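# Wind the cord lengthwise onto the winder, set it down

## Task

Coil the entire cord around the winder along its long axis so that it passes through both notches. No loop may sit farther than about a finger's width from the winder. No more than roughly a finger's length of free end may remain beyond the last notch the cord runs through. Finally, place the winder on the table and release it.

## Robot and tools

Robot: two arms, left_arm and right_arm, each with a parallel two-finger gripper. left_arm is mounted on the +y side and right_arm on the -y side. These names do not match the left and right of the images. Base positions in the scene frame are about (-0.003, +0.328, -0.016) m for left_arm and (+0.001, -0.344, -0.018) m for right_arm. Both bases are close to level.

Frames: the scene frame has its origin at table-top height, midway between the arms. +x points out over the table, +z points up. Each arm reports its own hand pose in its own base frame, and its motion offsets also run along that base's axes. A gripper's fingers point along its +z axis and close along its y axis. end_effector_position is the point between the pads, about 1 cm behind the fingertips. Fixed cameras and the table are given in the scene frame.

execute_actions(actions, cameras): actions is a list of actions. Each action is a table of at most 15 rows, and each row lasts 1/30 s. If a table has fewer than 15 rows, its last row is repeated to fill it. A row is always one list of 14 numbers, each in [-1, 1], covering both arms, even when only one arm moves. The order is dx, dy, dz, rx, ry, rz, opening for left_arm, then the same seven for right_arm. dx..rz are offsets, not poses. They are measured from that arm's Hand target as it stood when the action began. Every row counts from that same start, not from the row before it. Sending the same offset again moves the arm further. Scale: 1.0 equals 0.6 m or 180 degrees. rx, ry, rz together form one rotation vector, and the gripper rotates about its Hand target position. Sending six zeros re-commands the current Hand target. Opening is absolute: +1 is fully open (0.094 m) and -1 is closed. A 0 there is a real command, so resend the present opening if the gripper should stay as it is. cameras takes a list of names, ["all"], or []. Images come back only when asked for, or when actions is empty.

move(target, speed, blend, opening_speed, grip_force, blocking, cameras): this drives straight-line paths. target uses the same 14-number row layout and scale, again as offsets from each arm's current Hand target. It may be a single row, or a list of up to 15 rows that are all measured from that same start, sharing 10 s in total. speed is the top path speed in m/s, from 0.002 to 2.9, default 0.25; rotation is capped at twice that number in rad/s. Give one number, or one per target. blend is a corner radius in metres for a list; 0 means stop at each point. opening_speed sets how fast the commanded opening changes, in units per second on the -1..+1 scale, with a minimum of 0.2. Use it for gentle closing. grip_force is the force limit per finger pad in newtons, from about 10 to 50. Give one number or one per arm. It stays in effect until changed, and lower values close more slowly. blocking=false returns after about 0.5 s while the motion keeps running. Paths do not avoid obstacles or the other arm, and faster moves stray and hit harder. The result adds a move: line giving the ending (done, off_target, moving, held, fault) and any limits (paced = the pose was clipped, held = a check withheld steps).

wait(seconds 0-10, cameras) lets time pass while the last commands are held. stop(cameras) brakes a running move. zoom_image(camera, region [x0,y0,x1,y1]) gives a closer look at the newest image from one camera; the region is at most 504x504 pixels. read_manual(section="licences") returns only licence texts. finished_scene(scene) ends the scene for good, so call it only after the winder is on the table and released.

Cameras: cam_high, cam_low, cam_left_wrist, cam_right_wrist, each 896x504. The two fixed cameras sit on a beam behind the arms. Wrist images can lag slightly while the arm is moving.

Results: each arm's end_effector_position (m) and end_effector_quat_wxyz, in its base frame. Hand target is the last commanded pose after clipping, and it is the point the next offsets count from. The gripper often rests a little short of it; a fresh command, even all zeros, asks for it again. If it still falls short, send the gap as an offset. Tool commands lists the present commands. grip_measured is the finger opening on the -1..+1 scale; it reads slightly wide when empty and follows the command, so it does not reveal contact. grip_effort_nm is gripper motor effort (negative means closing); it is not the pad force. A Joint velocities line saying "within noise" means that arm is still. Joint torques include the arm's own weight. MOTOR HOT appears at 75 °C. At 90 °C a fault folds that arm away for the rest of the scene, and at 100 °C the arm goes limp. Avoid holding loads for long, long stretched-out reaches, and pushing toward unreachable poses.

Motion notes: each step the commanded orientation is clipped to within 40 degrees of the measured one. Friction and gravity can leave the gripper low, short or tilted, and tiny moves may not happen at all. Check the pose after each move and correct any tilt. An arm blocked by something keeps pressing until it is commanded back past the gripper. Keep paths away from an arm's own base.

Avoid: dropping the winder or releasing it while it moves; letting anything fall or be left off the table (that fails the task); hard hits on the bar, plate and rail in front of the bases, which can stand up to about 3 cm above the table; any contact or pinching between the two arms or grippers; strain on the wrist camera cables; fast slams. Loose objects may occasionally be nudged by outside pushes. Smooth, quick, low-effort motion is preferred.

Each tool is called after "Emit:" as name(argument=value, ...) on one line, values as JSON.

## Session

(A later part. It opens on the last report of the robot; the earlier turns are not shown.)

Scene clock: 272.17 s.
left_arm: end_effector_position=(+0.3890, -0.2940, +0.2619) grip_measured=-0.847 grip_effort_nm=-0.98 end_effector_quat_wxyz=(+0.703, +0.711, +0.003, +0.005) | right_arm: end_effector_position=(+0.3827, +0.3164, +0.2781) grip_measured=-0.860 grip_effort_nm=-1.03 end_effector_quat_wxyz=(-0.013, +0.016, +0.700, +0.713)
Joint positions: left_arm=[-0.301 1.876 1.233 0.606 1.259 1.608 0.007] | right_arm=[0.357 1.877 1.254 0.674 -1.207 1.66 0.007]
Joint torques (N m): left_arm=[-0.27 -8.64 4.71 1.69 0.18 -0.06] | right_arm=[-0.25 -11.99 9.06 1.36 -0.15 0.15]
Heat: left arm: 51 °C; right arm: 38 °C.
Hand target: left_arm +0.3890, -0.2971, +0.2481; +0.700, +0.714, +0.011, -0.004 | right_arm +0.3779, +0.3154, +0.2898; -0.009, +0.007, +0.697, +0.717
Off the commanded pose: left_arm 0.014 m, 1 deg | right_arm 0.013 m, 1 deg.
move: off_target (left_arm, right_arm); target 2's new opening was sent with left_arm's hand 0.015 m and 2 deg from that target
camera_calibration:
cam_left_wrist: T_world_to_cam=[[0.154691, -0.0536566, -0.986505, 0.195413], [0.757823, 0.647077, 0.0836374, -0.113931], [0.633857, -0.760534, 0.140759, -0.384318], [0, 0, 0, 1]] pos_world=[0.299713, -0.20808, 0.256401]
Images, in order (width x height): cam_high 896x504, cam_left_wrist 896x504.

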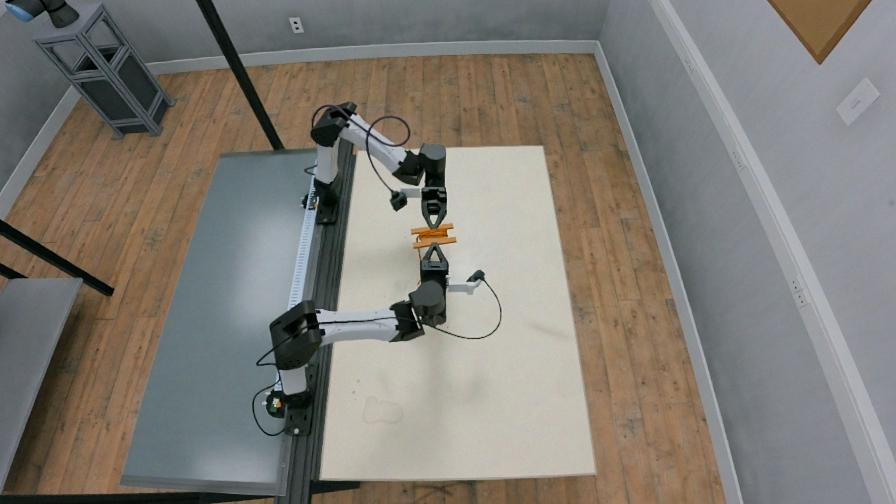

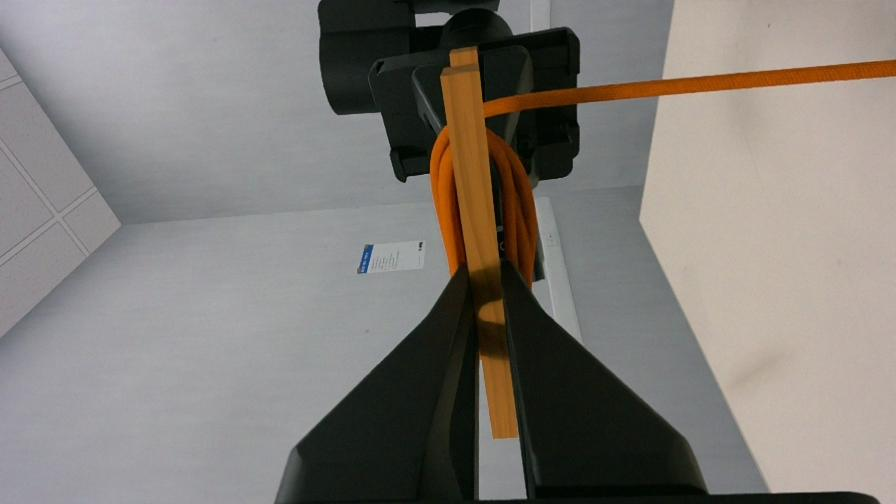

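Emit:
move(target=[[0,0,0,0,0,0,-0.96, 0,0,0,0,0,0,-0.4],[0,0,0,0,0,0,-0.96, 0.018,-0.075,0,0,0,0,-0.4],[0,0,0.13,-0.0328,0.3886,-0.0106,-0.96, 0.018,-0.075,0.10,0.001,-0.4998,-0.0145,-0.4],[0,0,0.13,-0.0222,0.7775,-0.0207,-0.96, 0.018,-0.075,0.10,0.002,-0.9994,-0.029,-0.4],[0,0,0.035,-0.010,0.9994,0.026,-0.96, 0.0252,-0.0507,-0.008,0.002,-0.9994,-0.029,-0.4]], speed=[0.45,0.3,0.5,0.5,0.4], blend=[0,0.01,0.02,0.02,0], cameras=["cam_high", "cam_low", "cam_right_wrist"])

Scene clock: 281.47 s.
left_arm: end_effector_position=(+0.3941, -0.2950, +0.2712) grip_measured=-0.849 grip_effort_nm=-0.98 end_effector_quat_wxyz=(+0.004, -0.011, +0.717, -0.696) | right_arm: end_effector_position=(+0.3907, +0.2835, +0.2937) grip_measured=-0.402 grip_effort_nm=0.08 end_effector_quat_wxyz=(+0.717, -0.696, +0.003, +0.012)
Joint positions: left_arm=[-0.301 1.866 1.292 0.48 1.248 -1.492 0.007] | right_arm=[0.272 1.868 1.28 0.703 -1.309 -1.438 0.028]
Joint torques (N m): left_arm=[-0.29 -11.66 5.08 1.88 0.28 -0.01] | right_arm=[-0.06 -8.28 7.08 1.28 0.08 0.14]
Heat: left arm: 51 °C; right arm: 39 °C.
Hand target: left_arm +0.3891, -0.2971, +0.2690; -0.004, -0.012, +0.718, -0.696 | right_arm +0.3930, +0.2849, +0.2852; +0.718, -0.696, +0.007, +0.009
Off the commanded pose: left_arm 0.006 m, 1 deg | right_arm 0.009 m, 1 deg.
move: done
camera_calibration:
cam_right_wrist: T_world_to_cam=[[0.15938, 0.0172396, 0.987067, -0.345332], [0.76505, -0.634076, -0.112457, -0.0722897], [0.623937, 0.773078, -0.114248, -0.30734], [0, 0, 0, 1]] pos_world=[0.302105, 0.197714, 0.297624]
Images, in order (width x height): cam_high 896x504, cam_low 896x504, cam_right_wrist 896x504.

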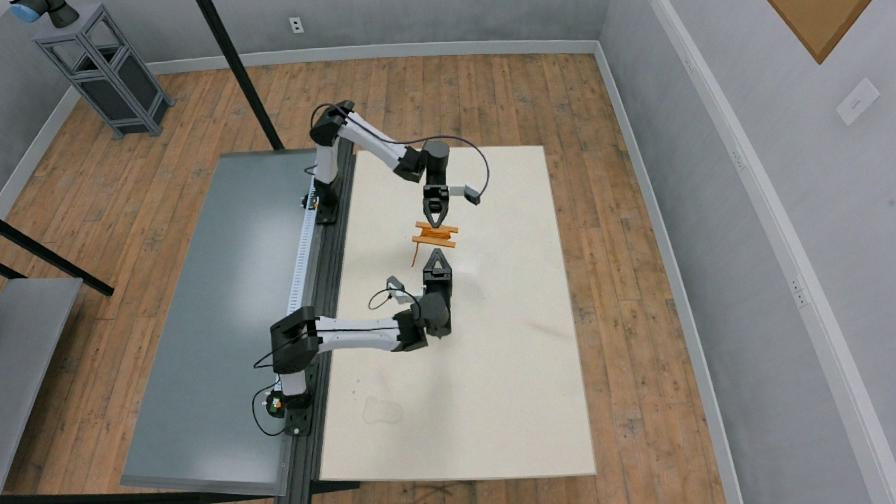

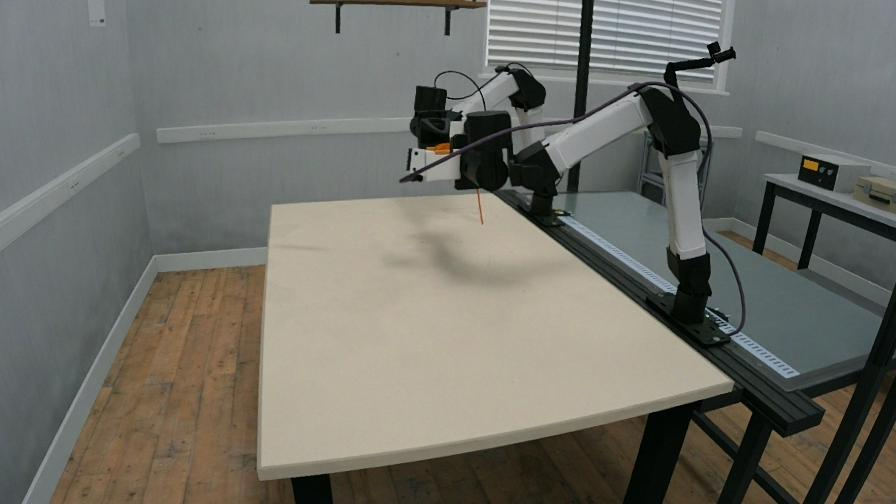

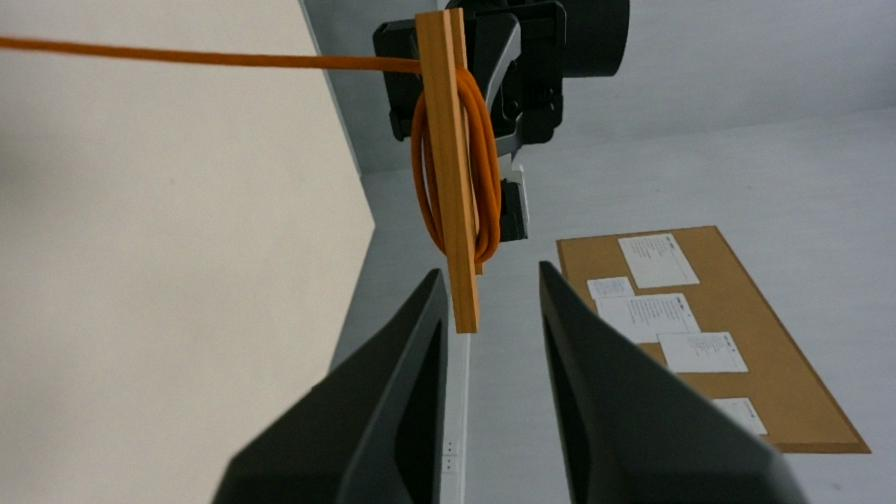

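Emit:
zoom_image(camera="cam_high", region=[398, 200, 458, 260])

Emit:
zoom_image(camera="cam_right_wrist", region=[340, 0, 640, 300])

Emit:
zoom_image(camera="cam_high", region=[390, 210, 480, 300])

Scaled by 8.400 from the camera's 896x504 image, which has a finer 1280x720 frame.

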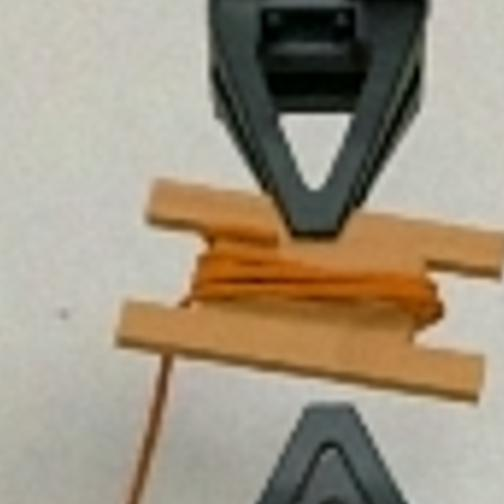

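Scaled by 1.680 from the camera's 896x504 image, which has a finer 1280x720 frame.

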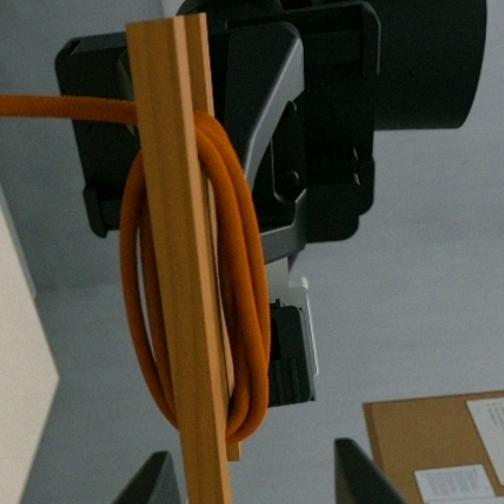

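Scaled by 5.600 from the camera's 896x504 image, which has a finer 1280x720 frame.

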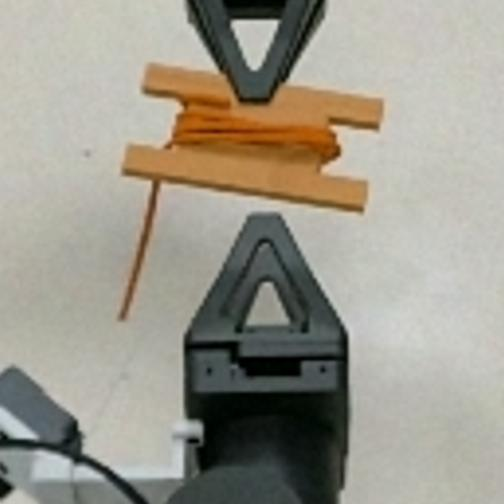

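Emit:
move(target=[0,0,0,0,0,0,-0.96, 0,0,-0.0167,0,0,0,-0.4], speed=0.12, cameras=["cam_right_wrist"])

Scene clock: 287.23 s.
left_arm: end_effector_position=(+0.3941, -0.2950, +0.2712) grip_measured=-0.849 grip_effort_nm=-0.99 end_effector_quat_wxyz=(+0.003, -0.012, +0.717, -0.696) | right_arm: end_effector_position=(+0.3911, +0.2836, +0.2831) grip_measured=-0.402 grip_effort_nm=0.08 end_effector_quat_wxyz=(+0.717, -0.697, +0.003, +0.011)
Joint positions: left_arm=[-0.301 1.866 1.292 0.48 1.248 -1.493 0.007] | right_arm=[0.272 1.883 1.256 0.74 -1.309 -1.442 0.028]
Joint torques (N m): left_arm=[-0.29 -11.62 5.08 1.88 0.29 -0.01] | right_arm=[-0.05 -8.38 7.05 1.27 0.08 0.16]
Heat: left arm: 50 °C; right arm: 39 °C.
Hand target: left_arm +0.3891, -0.2971, +0.2690; -0.004, -0.012, +0.718, -0.696 | right_arm +0.3930, +0.2849, +0.2751; +0.718, -0.696, +0.007, +0.009
Off the commanded pose: left_arm 0.006 m, 1 deg | right_arm 0.008 m, 1 deg.
move: done
camera_calibration:
cam_right_wrist: T_world_to_cam=[[0.158187, 0.0177512, 0.98725, -0.334613], [0.764882, -0.634509, -0.111148, -0.0739003], [0.624445, 0.772712, -0.113948, -0.308995], [0, 0, 0, 1]] pos_world=[0.302407, 0.197814, 0.286924]
Images, in order (width x height): cam_right_wrist 896x504.

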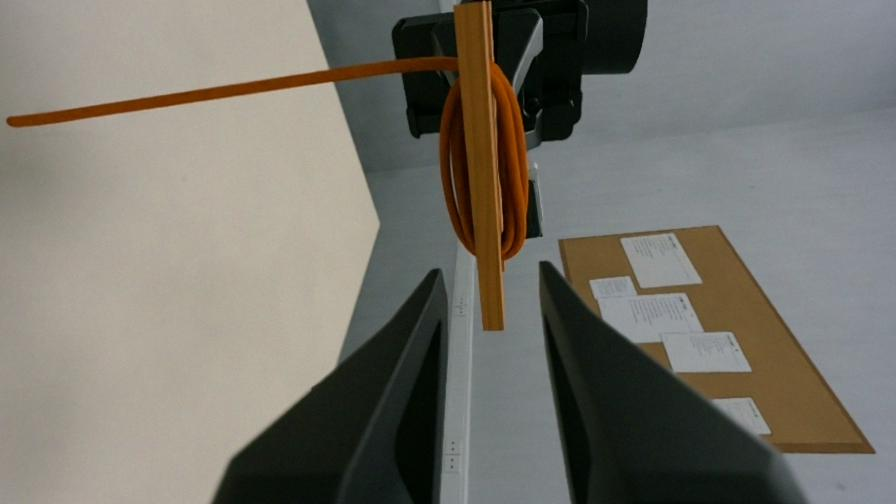

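Emit:
zoom_image(camera="cam_right_wrist", region=[370, 0, 610, 345])

Scaled by 1.461 from the camera's 896x504 image, which has a finer 1280x720 frame.

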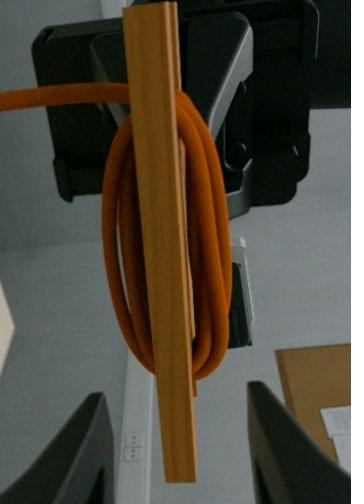

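Emit:
move(target=[[0,0,0,0,0,0,-0.96, -0.0083,0.0273,0,0,0,0,-0.4],[0,0,0,0,0,0,-0.96, -0.0180,0.0548,0,0,0,0,-0.4]], speed=[0.1,0.08], blend=[0.01,0], cameras=["cam_right_wrist","cam_high"])

Scene clock: 290.27 s.
left_arm: end_effector_position=(+0.3941, -0.2950, +0.2712) grip_measured=-0.849 grip_effort_nm=-0.99 end_effector_quat_wxyz=(+0.003, -0.012, +0.717, -0.696) | right_arm: end_effector_position=(+0.3791, +0.3178, +0.2844) grip_measured=-0.402 grip_effort_nm=0.08 end_effector_quat_wxyz=(+0.720, -0.694, -0.004, +0.008)
Joint positions: left_arm=[-0.301 1.866 1.292 0.48 1.248 -1.493 0.007] | right_arm=[0.36 1.883 1.256 0.738 -1.226 -1.46 0.028]
Joint torques (N m): left_arm=[-0.31 -11.62 5.08 1.88 0.3 -0.03] | right_arm=[-0.39 -8.65 7.31 1.13 0.07 0.13]
Heat: left arm: 50 °C; right arm: 39 °C.
Hand target: left_arm +0.3891, -0.2971, +0.2690; -0.004, -0.012, +0.718, -0.696 | right_arm +0.3822, +0.3178, +0.2751; +0.718, -0.696, +0.007, +0.009
Off the commanded pose: left_arm 0.006 m, 1 deg | right_arm 0.010 m, 1 deg.
move: done; blend cut to 0.0086 m at target 1
camera_calibration:
cam_right_wrist: T_world_to_cam=[[0.145051, 0.0100227, 0.989373, -0.327787], [0.769154, -0.630147, -0.106382, -0.0472488], [0.622385, 0.776411, -0.0991127, -0.332316], [0, 0, 0, 1]] pos_world=[0.290716, 0.231525, 0.286341]
Images, in order (width x height): cam_high 896x504, cam_right_wrist 896x504.

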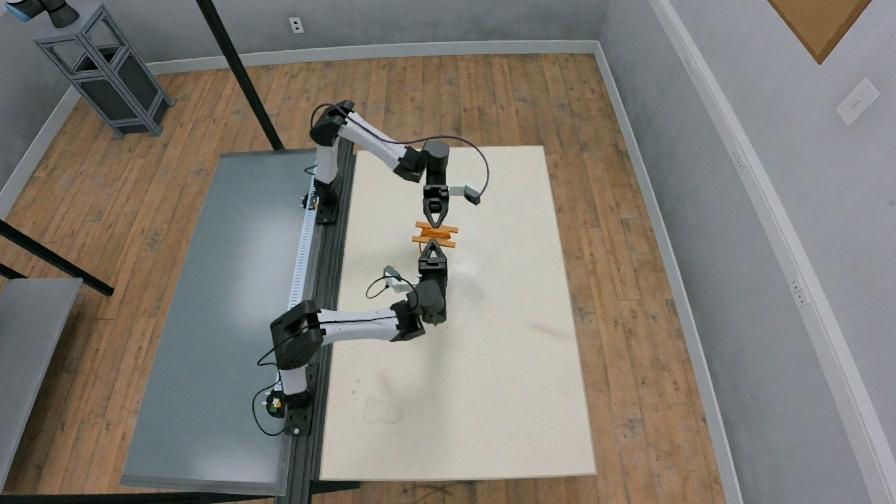

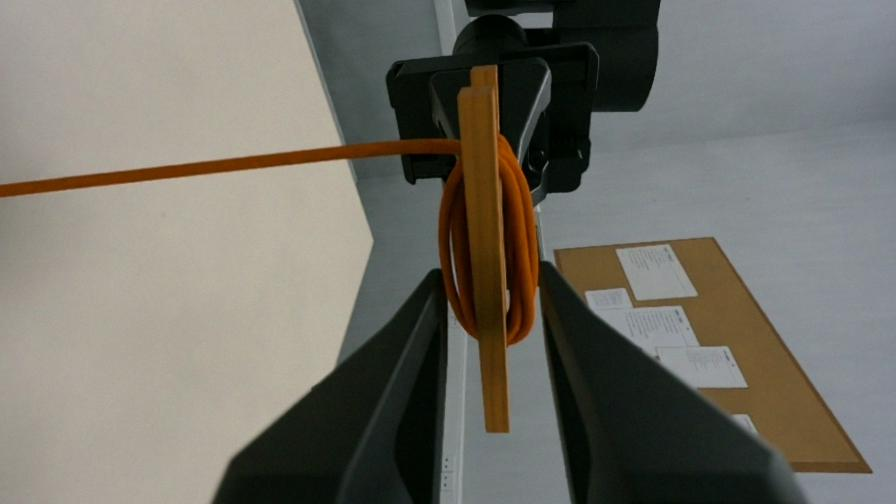

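Emit:
zoom_image(camera="cam_high", region=[398, 200, 458, 260])

Emit:
zoom_image(camera="cam_right_wrist", region=[400, 50, 600, 350])

Scaled by 8.400 from the camera's 896x504 image, which has a finer 1280x720 frame.

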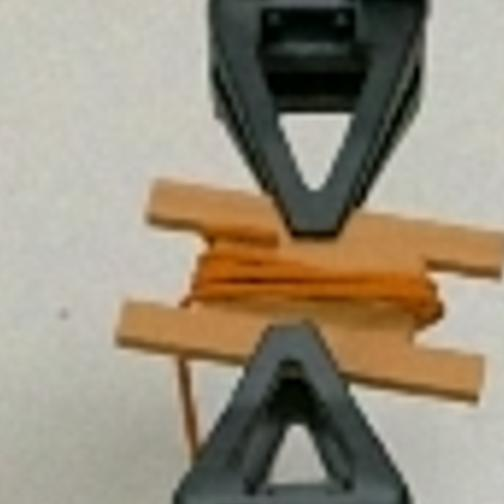

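Scaled by 1.680 from the camera's 896x504 image, which has a finer 1280x720 frame.

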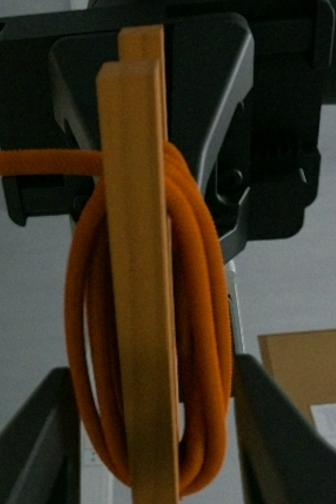

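Emit:
move(target=[0,0,0,0,0,0,-0.96, 0,0,0,0,0,0,-0.96], speed=0.1, opening_speed=0.9, cameras=["cam_right_wrist","cam_high"])

Scene clock: 292.93 s.
left_arm: end_effector_position=(+0.3941, -0.2950, +0.2713) grip_measured=-0.849 grip_effort_nm=-0.99 end_effector_quat_wxyz=(+0.003, -0.011, +0.717, -0.697) | right_arm: end_effector_position=(+0.3793, +0.3178, +0.2837) grip_measured=-0.852 grip_effort_nm=-1.02 end_effector_quat_wxyz=(+0.720, -0.694, -0.002, +0.010)
Joint positions: left_arm=[-0.301 1.866 1.292 0.481 1.248 -1.493 0.007] | right_arm=[0.36 1.883 1.256 0.733 -1.225 -1.46 0.007]
Joint torques (N m): left_arm=[-0.32 -11.64 5.08 1.89 0.29 -0.03] | right_arm=[-0.39 -8.65 7.31 1.17 0.07 0.12]
Heat: left arm: 50 °C; right arm: 39 °C.
Hand target: left_arm +0.3891, -0.2971, +0.2691; -0.003, -0.012, +0.718, -0.696 | right_arm +0.3822, +0.3178, +0.2751; +0.718, -0.696, +0.007, +0.009
Off the commanded pose: left_arm 0.006 m, 1 deg | right_arm 0.009 m, 1 deg.
move: done
camera_calibration:
cam_right_wrist: T_world_to_cam=[[0.150011, 0.0115676, 0.988617, -0.329297], [0.768171, -0.630867, -0.109179, -0.0460954], [0.622423, 0.775805, -0.103523, -0.331132], [0, 0, 0, 1]] pos_world=[0.290911, 0.231623, 0.286236]
Images, in order (width x height): cam_high 896x504, cam_right_wrist 896x504.

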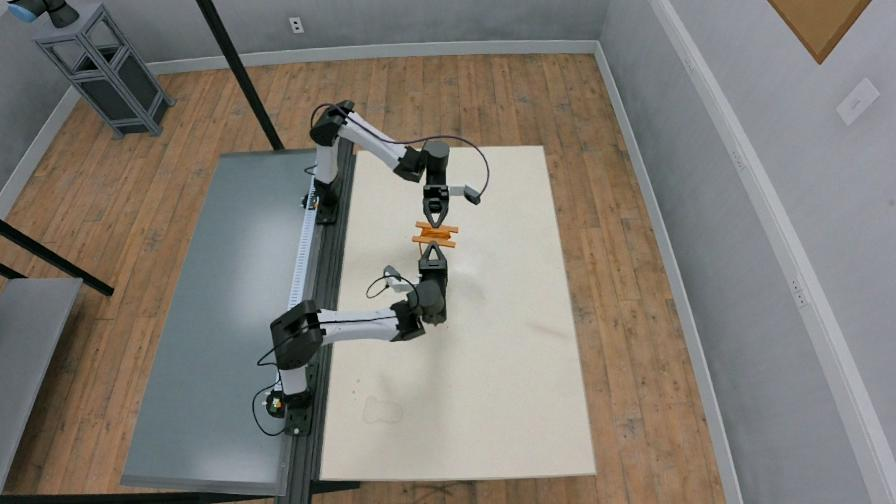

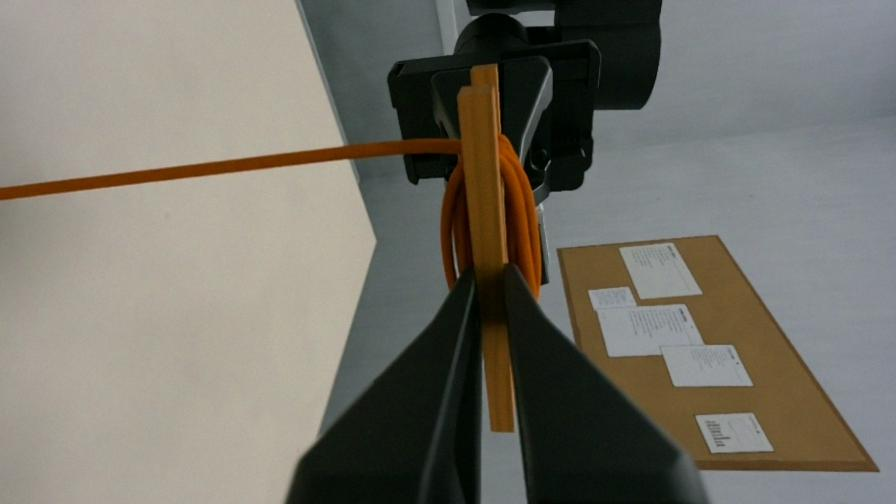

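Emit:
move(target=[[0,0,0,0,0,0,-0.4, 0,0,0,0,0,0,-0.96],[0.0205,0.0833,0,0,0,0,-0.4, 0,0,0,0,0,0,-0.96],[0.0205,0.0833,0.11,0.005,-0.5,-0.013,-0.4, 0,0,0.12,0.02875,0.38782,0.03098,-0.96],[0.0205,0.0833,0.11,0.010,-0.9994,-0.026,-0.4, 0,0,0.12,0.01416,0.77543,0.0629,-0.96],[0.0057,0.0493,-0.010,0.010,-0.9994,-0.026,-0.4, 0,0,0.003,-0.002,0.9994,0.029,-0.96]], speed=[0.45,0.3,0.5,0.5,0.4], blend=[0,0.01,0.02,0.02,0], cameras=["cam_high", "cam_low", "cam_left_wrist"])

Scene clock: 302.33 s.
left_arm: end_effector_position=(+0.3956, -0.2648, +0.2667) grip_measured=-0.402 grip_effort_nm=0.13 end_effector_quat_wxyz=(+0.700, +0.714, +0.013, -0.005) | right_arm: end_effector_position=(+0.3834, +0.3181, +0.2835) grip_measured=-0.853 grip_effort_nm=-1.03 end_effector_quat_wxyz=(-0.001, +0.004, +0.696, +0.718)
Joint positions: left_arm=[-0.227 1.858 1.251 0.522 1.332 1.628 0.028] | right_arm=[0.36 1.883 1.264 0.708 -1.206 1.66 0.007]
Joint torques (N m): left_arm=[-0.35 -10.7 4.74 1.69 0.22 -0.08] | right_arm=[-0.35 -9.26 7.35 1.42 -0.12 0.13]
Heat: left arm: 51 °C; right arm: 39 °C.
Hand target: left_arm +0.3925, -0.2676, +0.2630; +0.700, +0.714, +0.011, -0.005 | right_arm +0.3822, +0.3178, +0.2769; -0.009, +0.007, +0.697, +0.717
Off the commanded pose: left_arm 0.006 m, 0 deg | right_arm 0.007 m, 1 deg.
move: done
camera_calibration:
cam_left_wrist: T_world_to_cam=[[0.12839, -0.0452803, -0.990689, 0.214518], [0.759546, 0.646797, 0.0688726, -0.135016], [0.637656, -0.761317, 0.117435, -0.362424], [0, 0, 0, 1]] pos_world=[0.306111, -0.178878, 0.264381]
Images, in order (width x height): cam_high 896x504, cam_low 896x504, cam_left_wrist 896x504.

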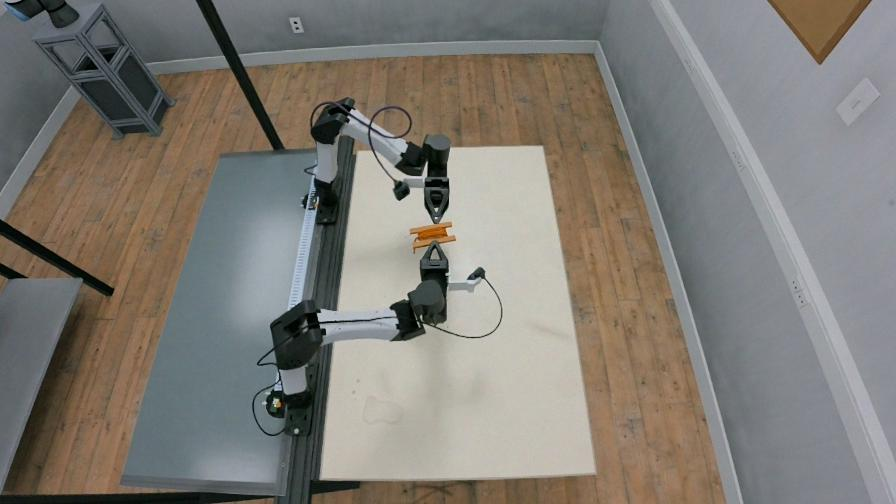

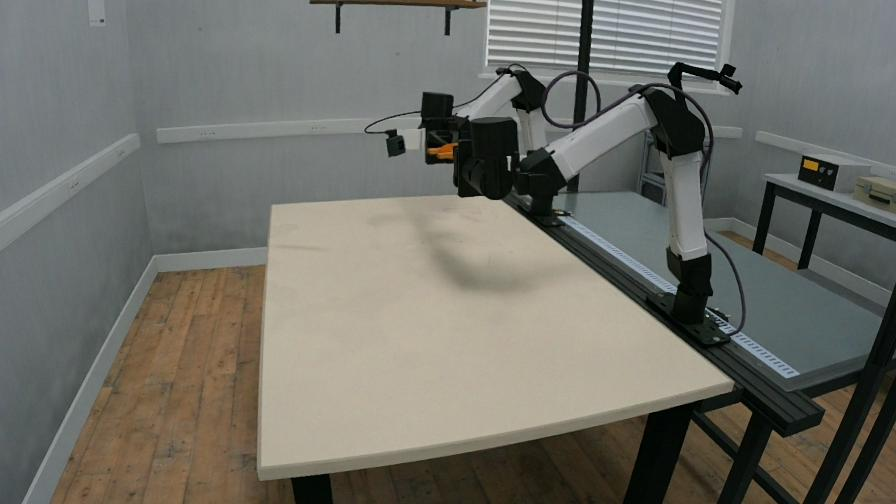

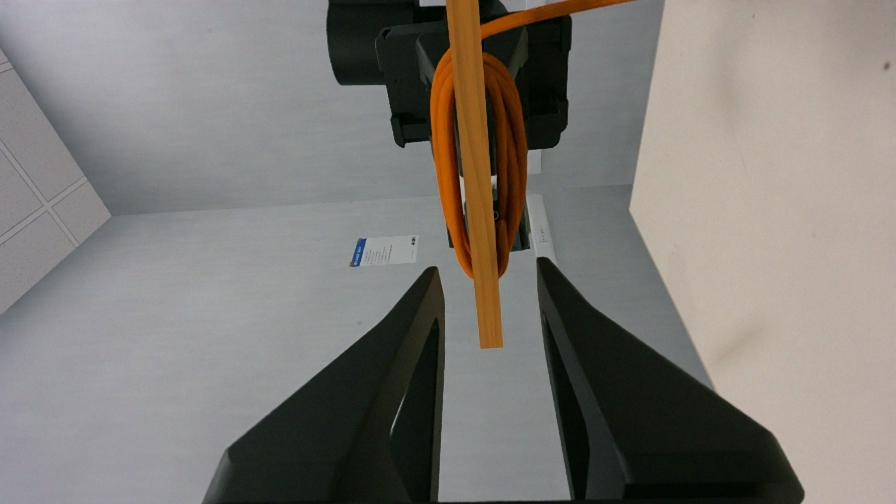

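Emit:
zoom_image(camera="cam_high", region=[398, 205, 458, 265])

Emit:
zoom_image(camera="cam_left_wrist", region=[380, 0, 660, 360])

Emit:
zoom_image(camera="cam_low", region=[400, 80, 540, 230])

Scaled by 8.400 from the camera's 896x504 image, which has a finer 1280x720 frame.

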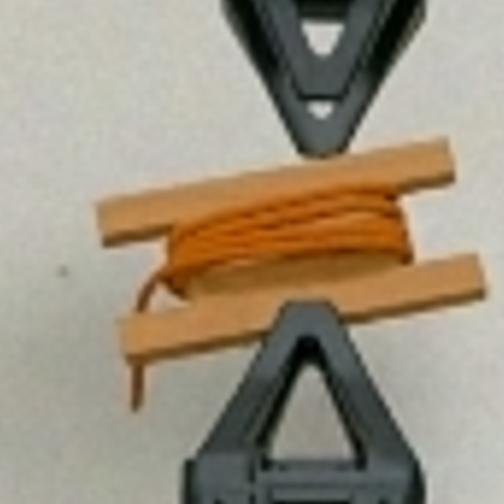

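Scaled by 1.400 from the camera's 896x504 image, which has a finer 1280x720 frame.

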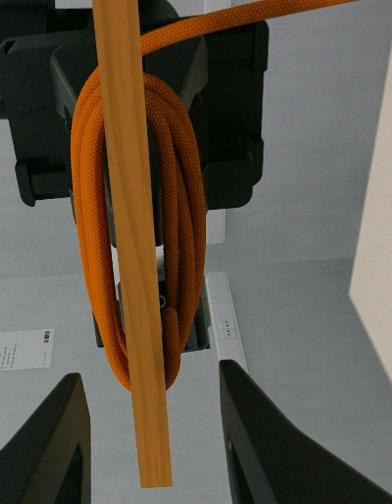

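Scaled by 3.360 from the camera's 896x504 image, which has a finer 1280x720 frame.

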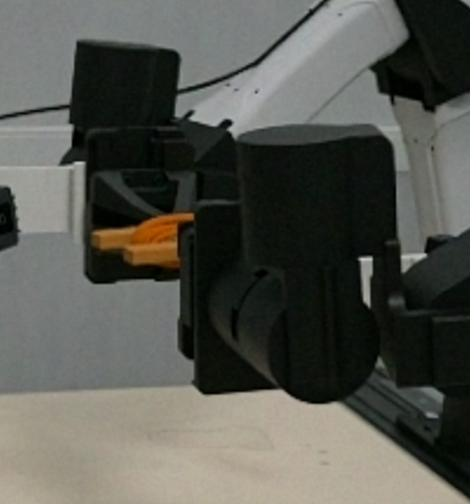

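Emit:
execute_actions(actions=[], cameras=["cam_right_wrist", "cam_high", "cam_left_wrist"])

Emit:
zoom_image(camera="cam_high", region=[398, 225, 438, 265])

Emit:
zoom_image(camera="cam_right_wrist", region=[300, 0, 700, 300])

Scene clock: 303.43 s.
left_arm: end_effector_position=(+0.3957, -0.2648, +0.2668) grip_measured=-0.402 grip_effort_nm=0.12 end_effector_quat_wxyz=(+0.700, +0.714, +0.013, -0.004) | right_arm: end_effector_position=(+0.3834, +0.3181, +0.2835) grip_measured=-0.853 grip_effort_nm=-1.03 end_effector_quat_wxyz=(-0.001, +0.004, +0.696, +0.718)
Joint positions: left_arm=[-0.227 1.858 1.251 0.522 1.332 1.628 0.028] | right_arm=[0.36 1.883 1.264 0.708 -1.206 1.661 0.007]
Joint velocities: within noise
Joint torques (N m): left_arm=[-0.36 -10.71 4.74 1.7 0.21 -0.09] | right_arm=[-0.36 -9.26 7.36 1.42 -0.12 0.12]
Heat: left arm: 51 °C; right arm: 39 °C.
Hand target: left_arm +0.3925, -0.2676, +0.2630; +0.700, +0.714, +0.011, -0.005 | right_arm +0.3822, +0.3178, +0.2769; -0.009, +0.007, +0.697, +0.717
Tool commands: left_gripper/opening=-0.4 right_gripper/opening=-0.96
Off the commanded pose: left_arm 0.006 m, 0 deg | right_arm 0.007 m, 1 deg.
camera_calibration:
cam_left_wrist: T_world_to_cam=[[0.12883, -0.0452637, -0.990633, 0.214372], [0.759223, 0.647145, 0.0691666, -0.134933], [0.637952, -0.761022, 0.117737, -0.362542], [0, 0, 0, 1]] pos_world=[0.306112, -0.178878, 0.264381]
cam_right_wrist: T_world_to_cam=[[-0.14635, 0.0762682, -0.986288, 0.323163], [-0.760553, -0.646224, 0.0628826, 0.493171], [-0.632567, 0.759328, 0.152581, 0.0798202], [0, 0, 0, 1]] pos_world=[0.472869, 0.233442, 0.275541]
Images, in order (width x height): cam_high 896x504, cam_left_wrist 896x504, cam_right_wrist 896x504.

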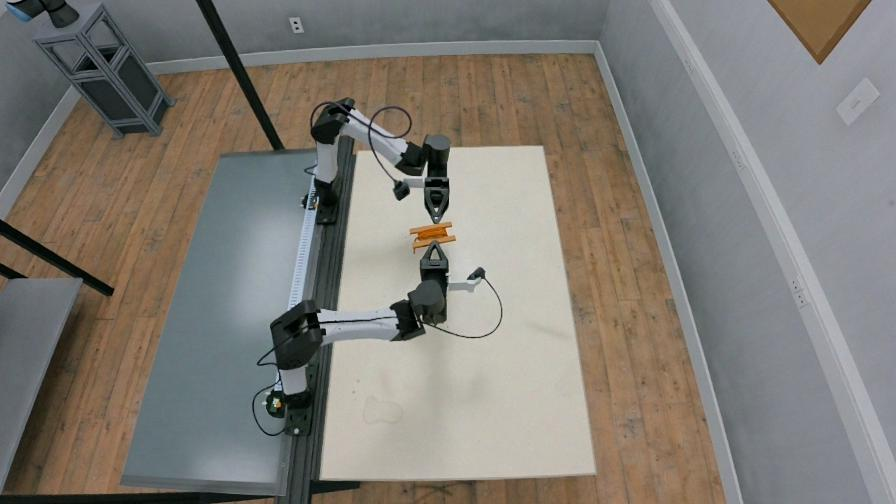

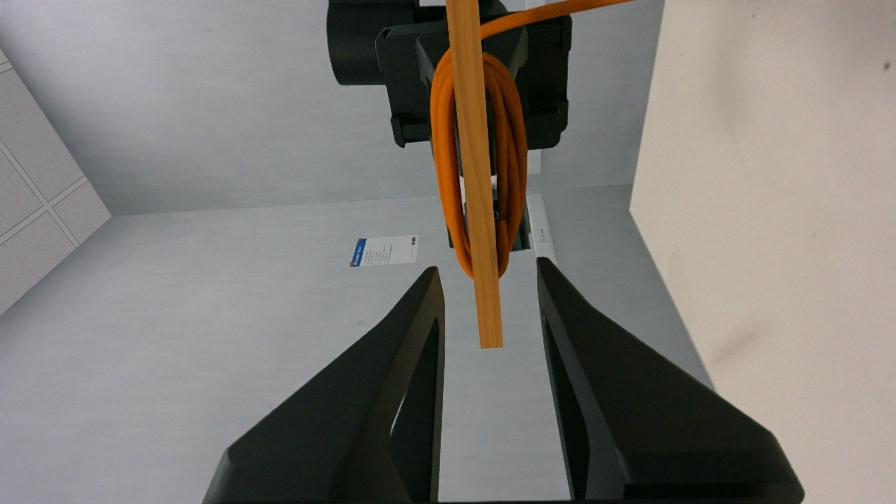

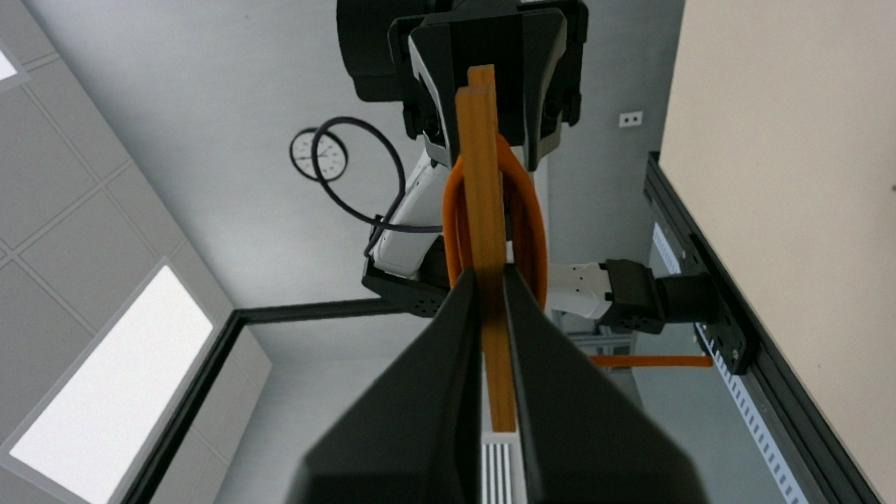

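Scaled by 12.600 from the camera's 896x504 image, which has a finer 1280x720 frame.

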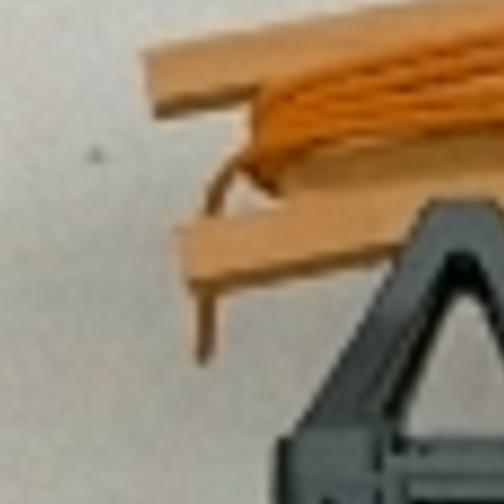

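Scaled by 1.260 from the camera's 896x504 image, which has a finer 1280x720 frame.

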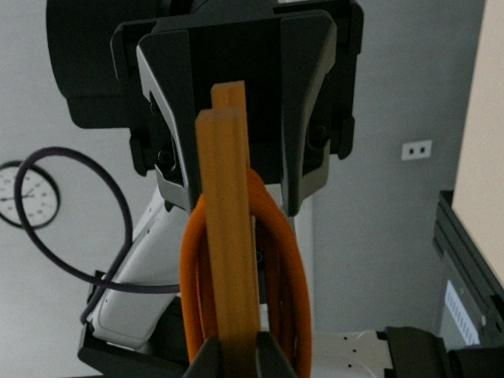

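Emit:
move(target=[0.0205,0.0833,0,0,0,0,-0.4, 0,0,-0.2533,-0.2193,-0.0351,0.0049,-0.96], speed=0.22, cameras=["all"])

Scene clock: 337.23 s.
left_arm: end_effector_position=(+0.4044, -0.2180, +0.2611) grip_measured=-0.402 grip_effort_nm=0.13 end_effector_quat_wxyz=(+0.700, +0.714, +0.017, -0.002) | right_arm: end_effector_position=(+0.3722, +0.3139, +0.1170) grip_measured=-0.853 grip_effort_nm=-1.03 end_effector_quat_wxyz=(+0.011, -0.026, +0.899, +0.437)
Joint positions: left_arm=[-0.11 1.858 1.251 0.447 1.439 1.702 0.028] | right_arm=[0.443 2.013 1.522 -0.583 -0.793 0.597 0.007]
Joint torques (N m): left_arm=[0.55 -9.88 7.27 1.4 0.47 -0.1] | right_arm=[-0.27 -9.52 12.97 0.94 -0.35 0.02]
Heat: left arm: 52 °C; right arm: 38 °C.
Hand target: left_arm +0.4048, -0.2176, +0.2630; +0.700, +0.714, +0.011, -0.005 | right_arm +0.3822, +0.3178, +0.1249; +0.027, -0.034, +0.898, +0.439
Off the commanded pose: left_arm 0.002 m, 1 deg | right_arm 0.013 m, 2 deg.
move: off_target (right_arm)
camera_calibration:
cam_left_wrist: T_world_to_cam=[[0.126729, -0.0433755, -0.990989, 0.21107], [0.753721, 0.65369, 0.0677748, -0.167387], [0.64486, -0.755518, 0.115535, -0.332949], [0, 0, 0, 1]] pos_world=[0.314121, -0.132975, 0.258979]
cam_right_wrist: T_world_to_cam=[[-0.0834668, -0.57942, -0.810744, 0.319487], [-0.759947, -0.489265, 0.427903, 0.400147], [-0.644604, 0.651838, -0.399491, 0.204056], [0, 0, 0, 1]] pos_world=[0.462292, 0.247883, 0.169317]

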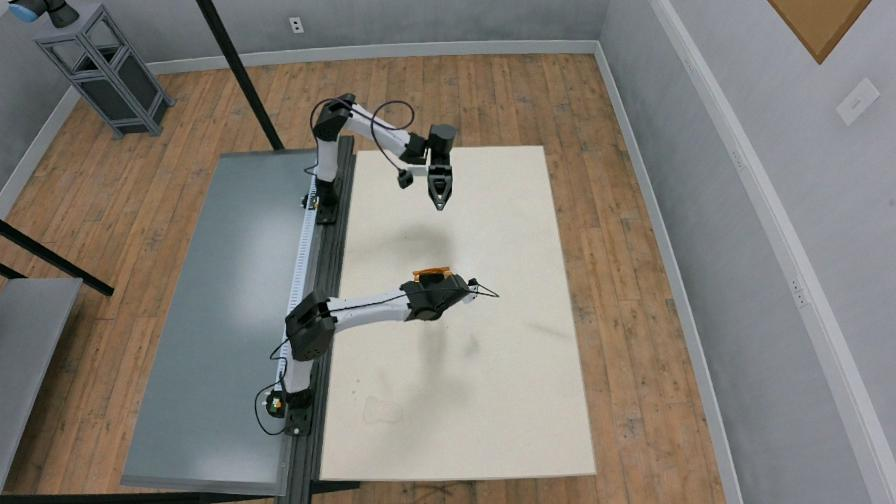

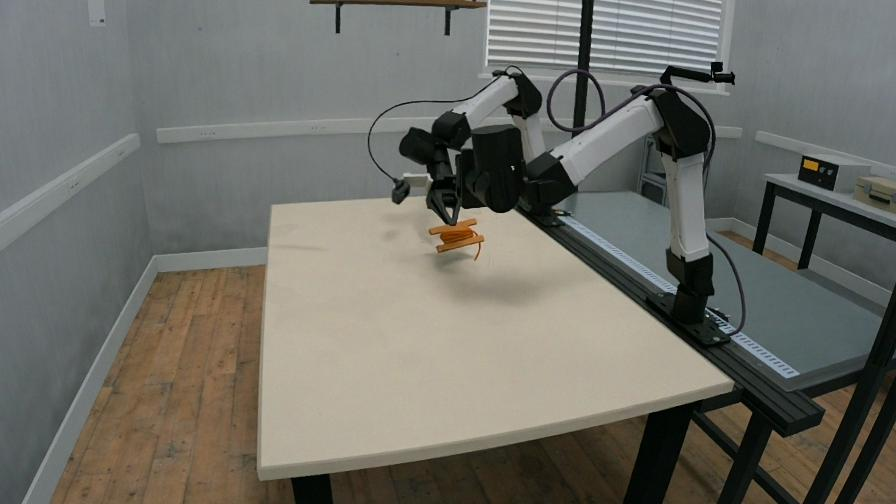

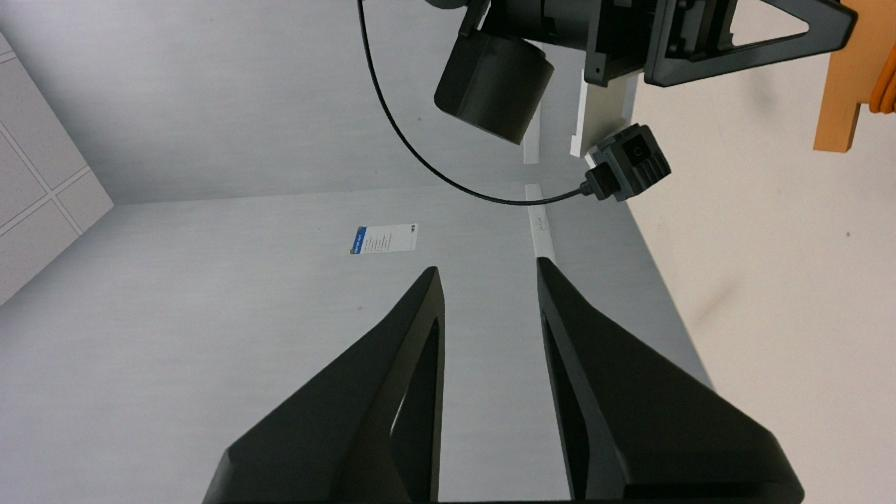

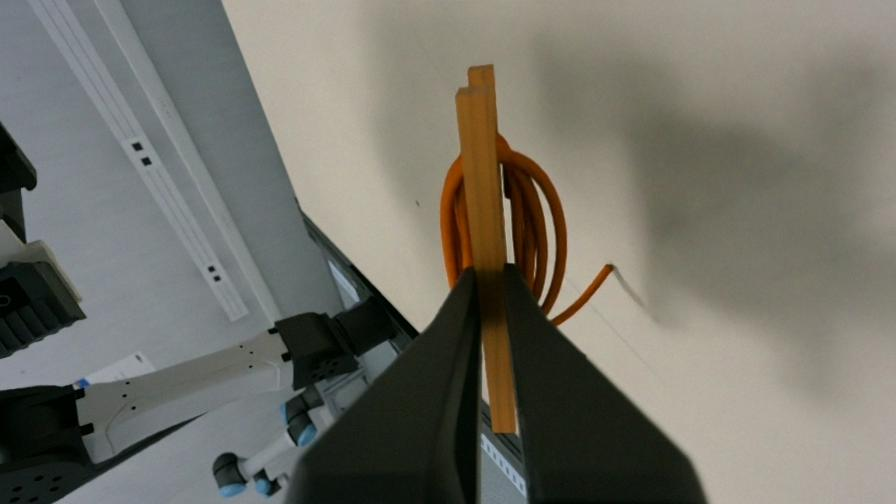

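Emit:
execute_actions(actions=[], cameras=["cam_low", "cam_right_wrist"])

Scene clock: 339.23 s.
left_arm: end_effector_position=(+0.4044, -0.2180, +0.2611) grip_measured=-0.402 grip_effort_nm=0.13 end_effector_quat_wxyz=(+0.700, +0.714, +0.017, -0.002) | right_arm: end_effector_position=(+0.3722, +0.3139, +0.1169) grip_measured=-0.853 grip_effort_nm=-1.03 end_effector_quat_wxyz=(+0.011, -0.026, +0.899, +0.437)
Joint positions: left_arm=[-0.11 1.858 1.251 0.447 1.439 1.702 0.028] | right_arm=[0.443 2.013 1.522 -0.583 -0.792 0.597 0.007]
Joint velocities: within noise
Joint torques (N m): left_arm=[0.55 -9.81 7.31 1.42 0.48 -0.1] | right_arm=[-0.28 -9.54 12.97 0.93 -0.34 0]
Heat: left arm: 52 °C; right arm: 38 °C.
Hand target: left_arm +0.4048, -0.2176, +0.2630; +0.700, +0.714, +0.011, -0.005 | right_arm +0.3823, +0.3177, +0.1249; +0.027, -0.034, +0.898, +0.439
Tool commands: left_gripper/opening=-0.4 right_gripper/opening=-0.96
Off the commanded pose: left_arm 0.002 m, 1 deg | right_arm 0.013 m, 2 deg.
camera_calibration:
cam_right_wrist: T_world_to_cam=[[-0.0833517, -0.579816, -0.810473, 0.319485], [-0.759974, -0.48909, 0.428055, 0.40009], [-0.644587, 0.651617, -0.399878, 0.204168], [0, 0, 0, 1]] pos_world=[0.462292, 0.247883, 0.169316]
Images, in order (width x height): cam_low 896x504, cam_right_wrist 896x504.

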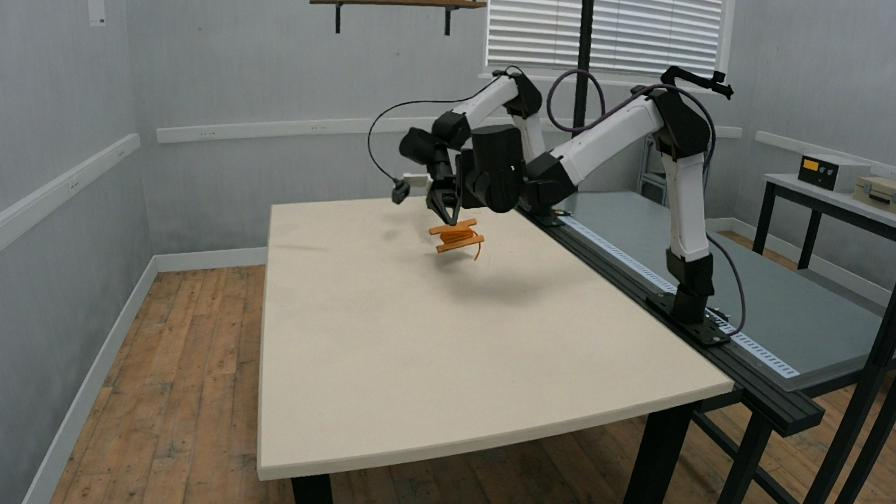

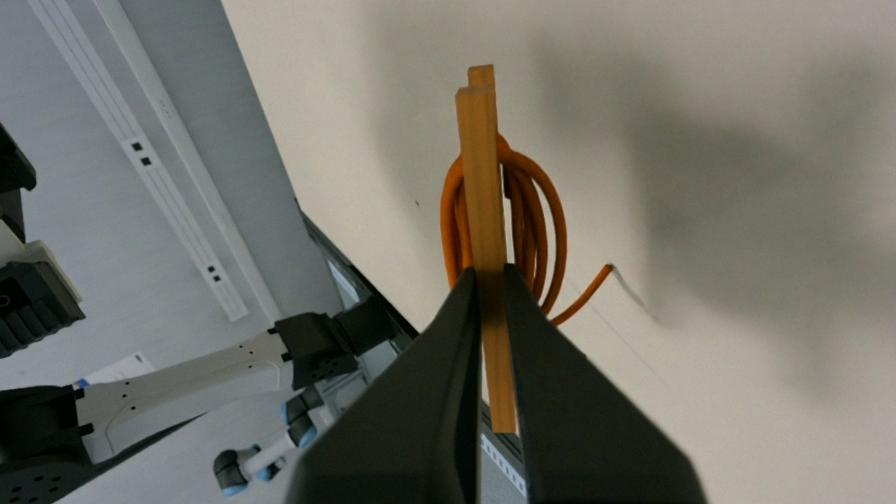

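Emit:
zoom_image(camera="cam_low", region=[400, 190, 520, 300])

Emit:
zoom_image(camera="cam_right_wrist", region=[420, 60, 700, 360])

Scaled by 4.200 from the camera's 896x504 image, which has a finer 1280x720 frame.

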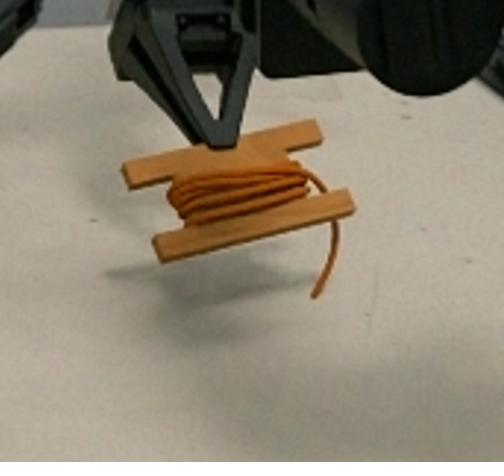

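Scaled by 1.680 from the camera's 896x504 image, which has a finer 1280x720 frame.

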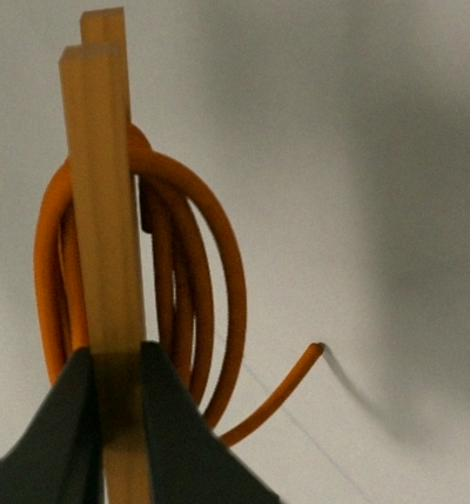

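Emit:
zoom_image(camera="cam_right_wrist", region=[530, 220, 700, 350])

Emit:
zoom_image(camera="cam_low", region=[440, 210, 500, 270])

Scaled by 2.965 from the camera's 896x504 image, which has a finer 1280x720 frame.

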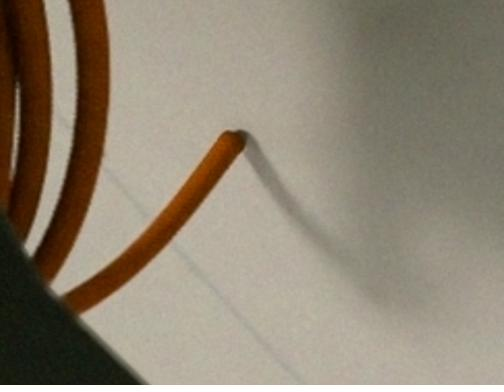

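Scaled by 8.400 from the camera's 896x504 image, which has a finer 1280x720 frame.

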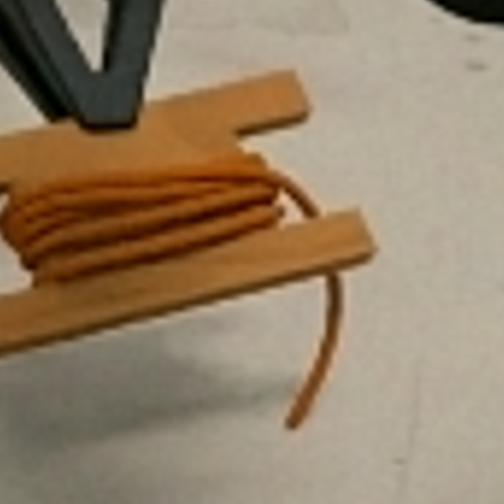

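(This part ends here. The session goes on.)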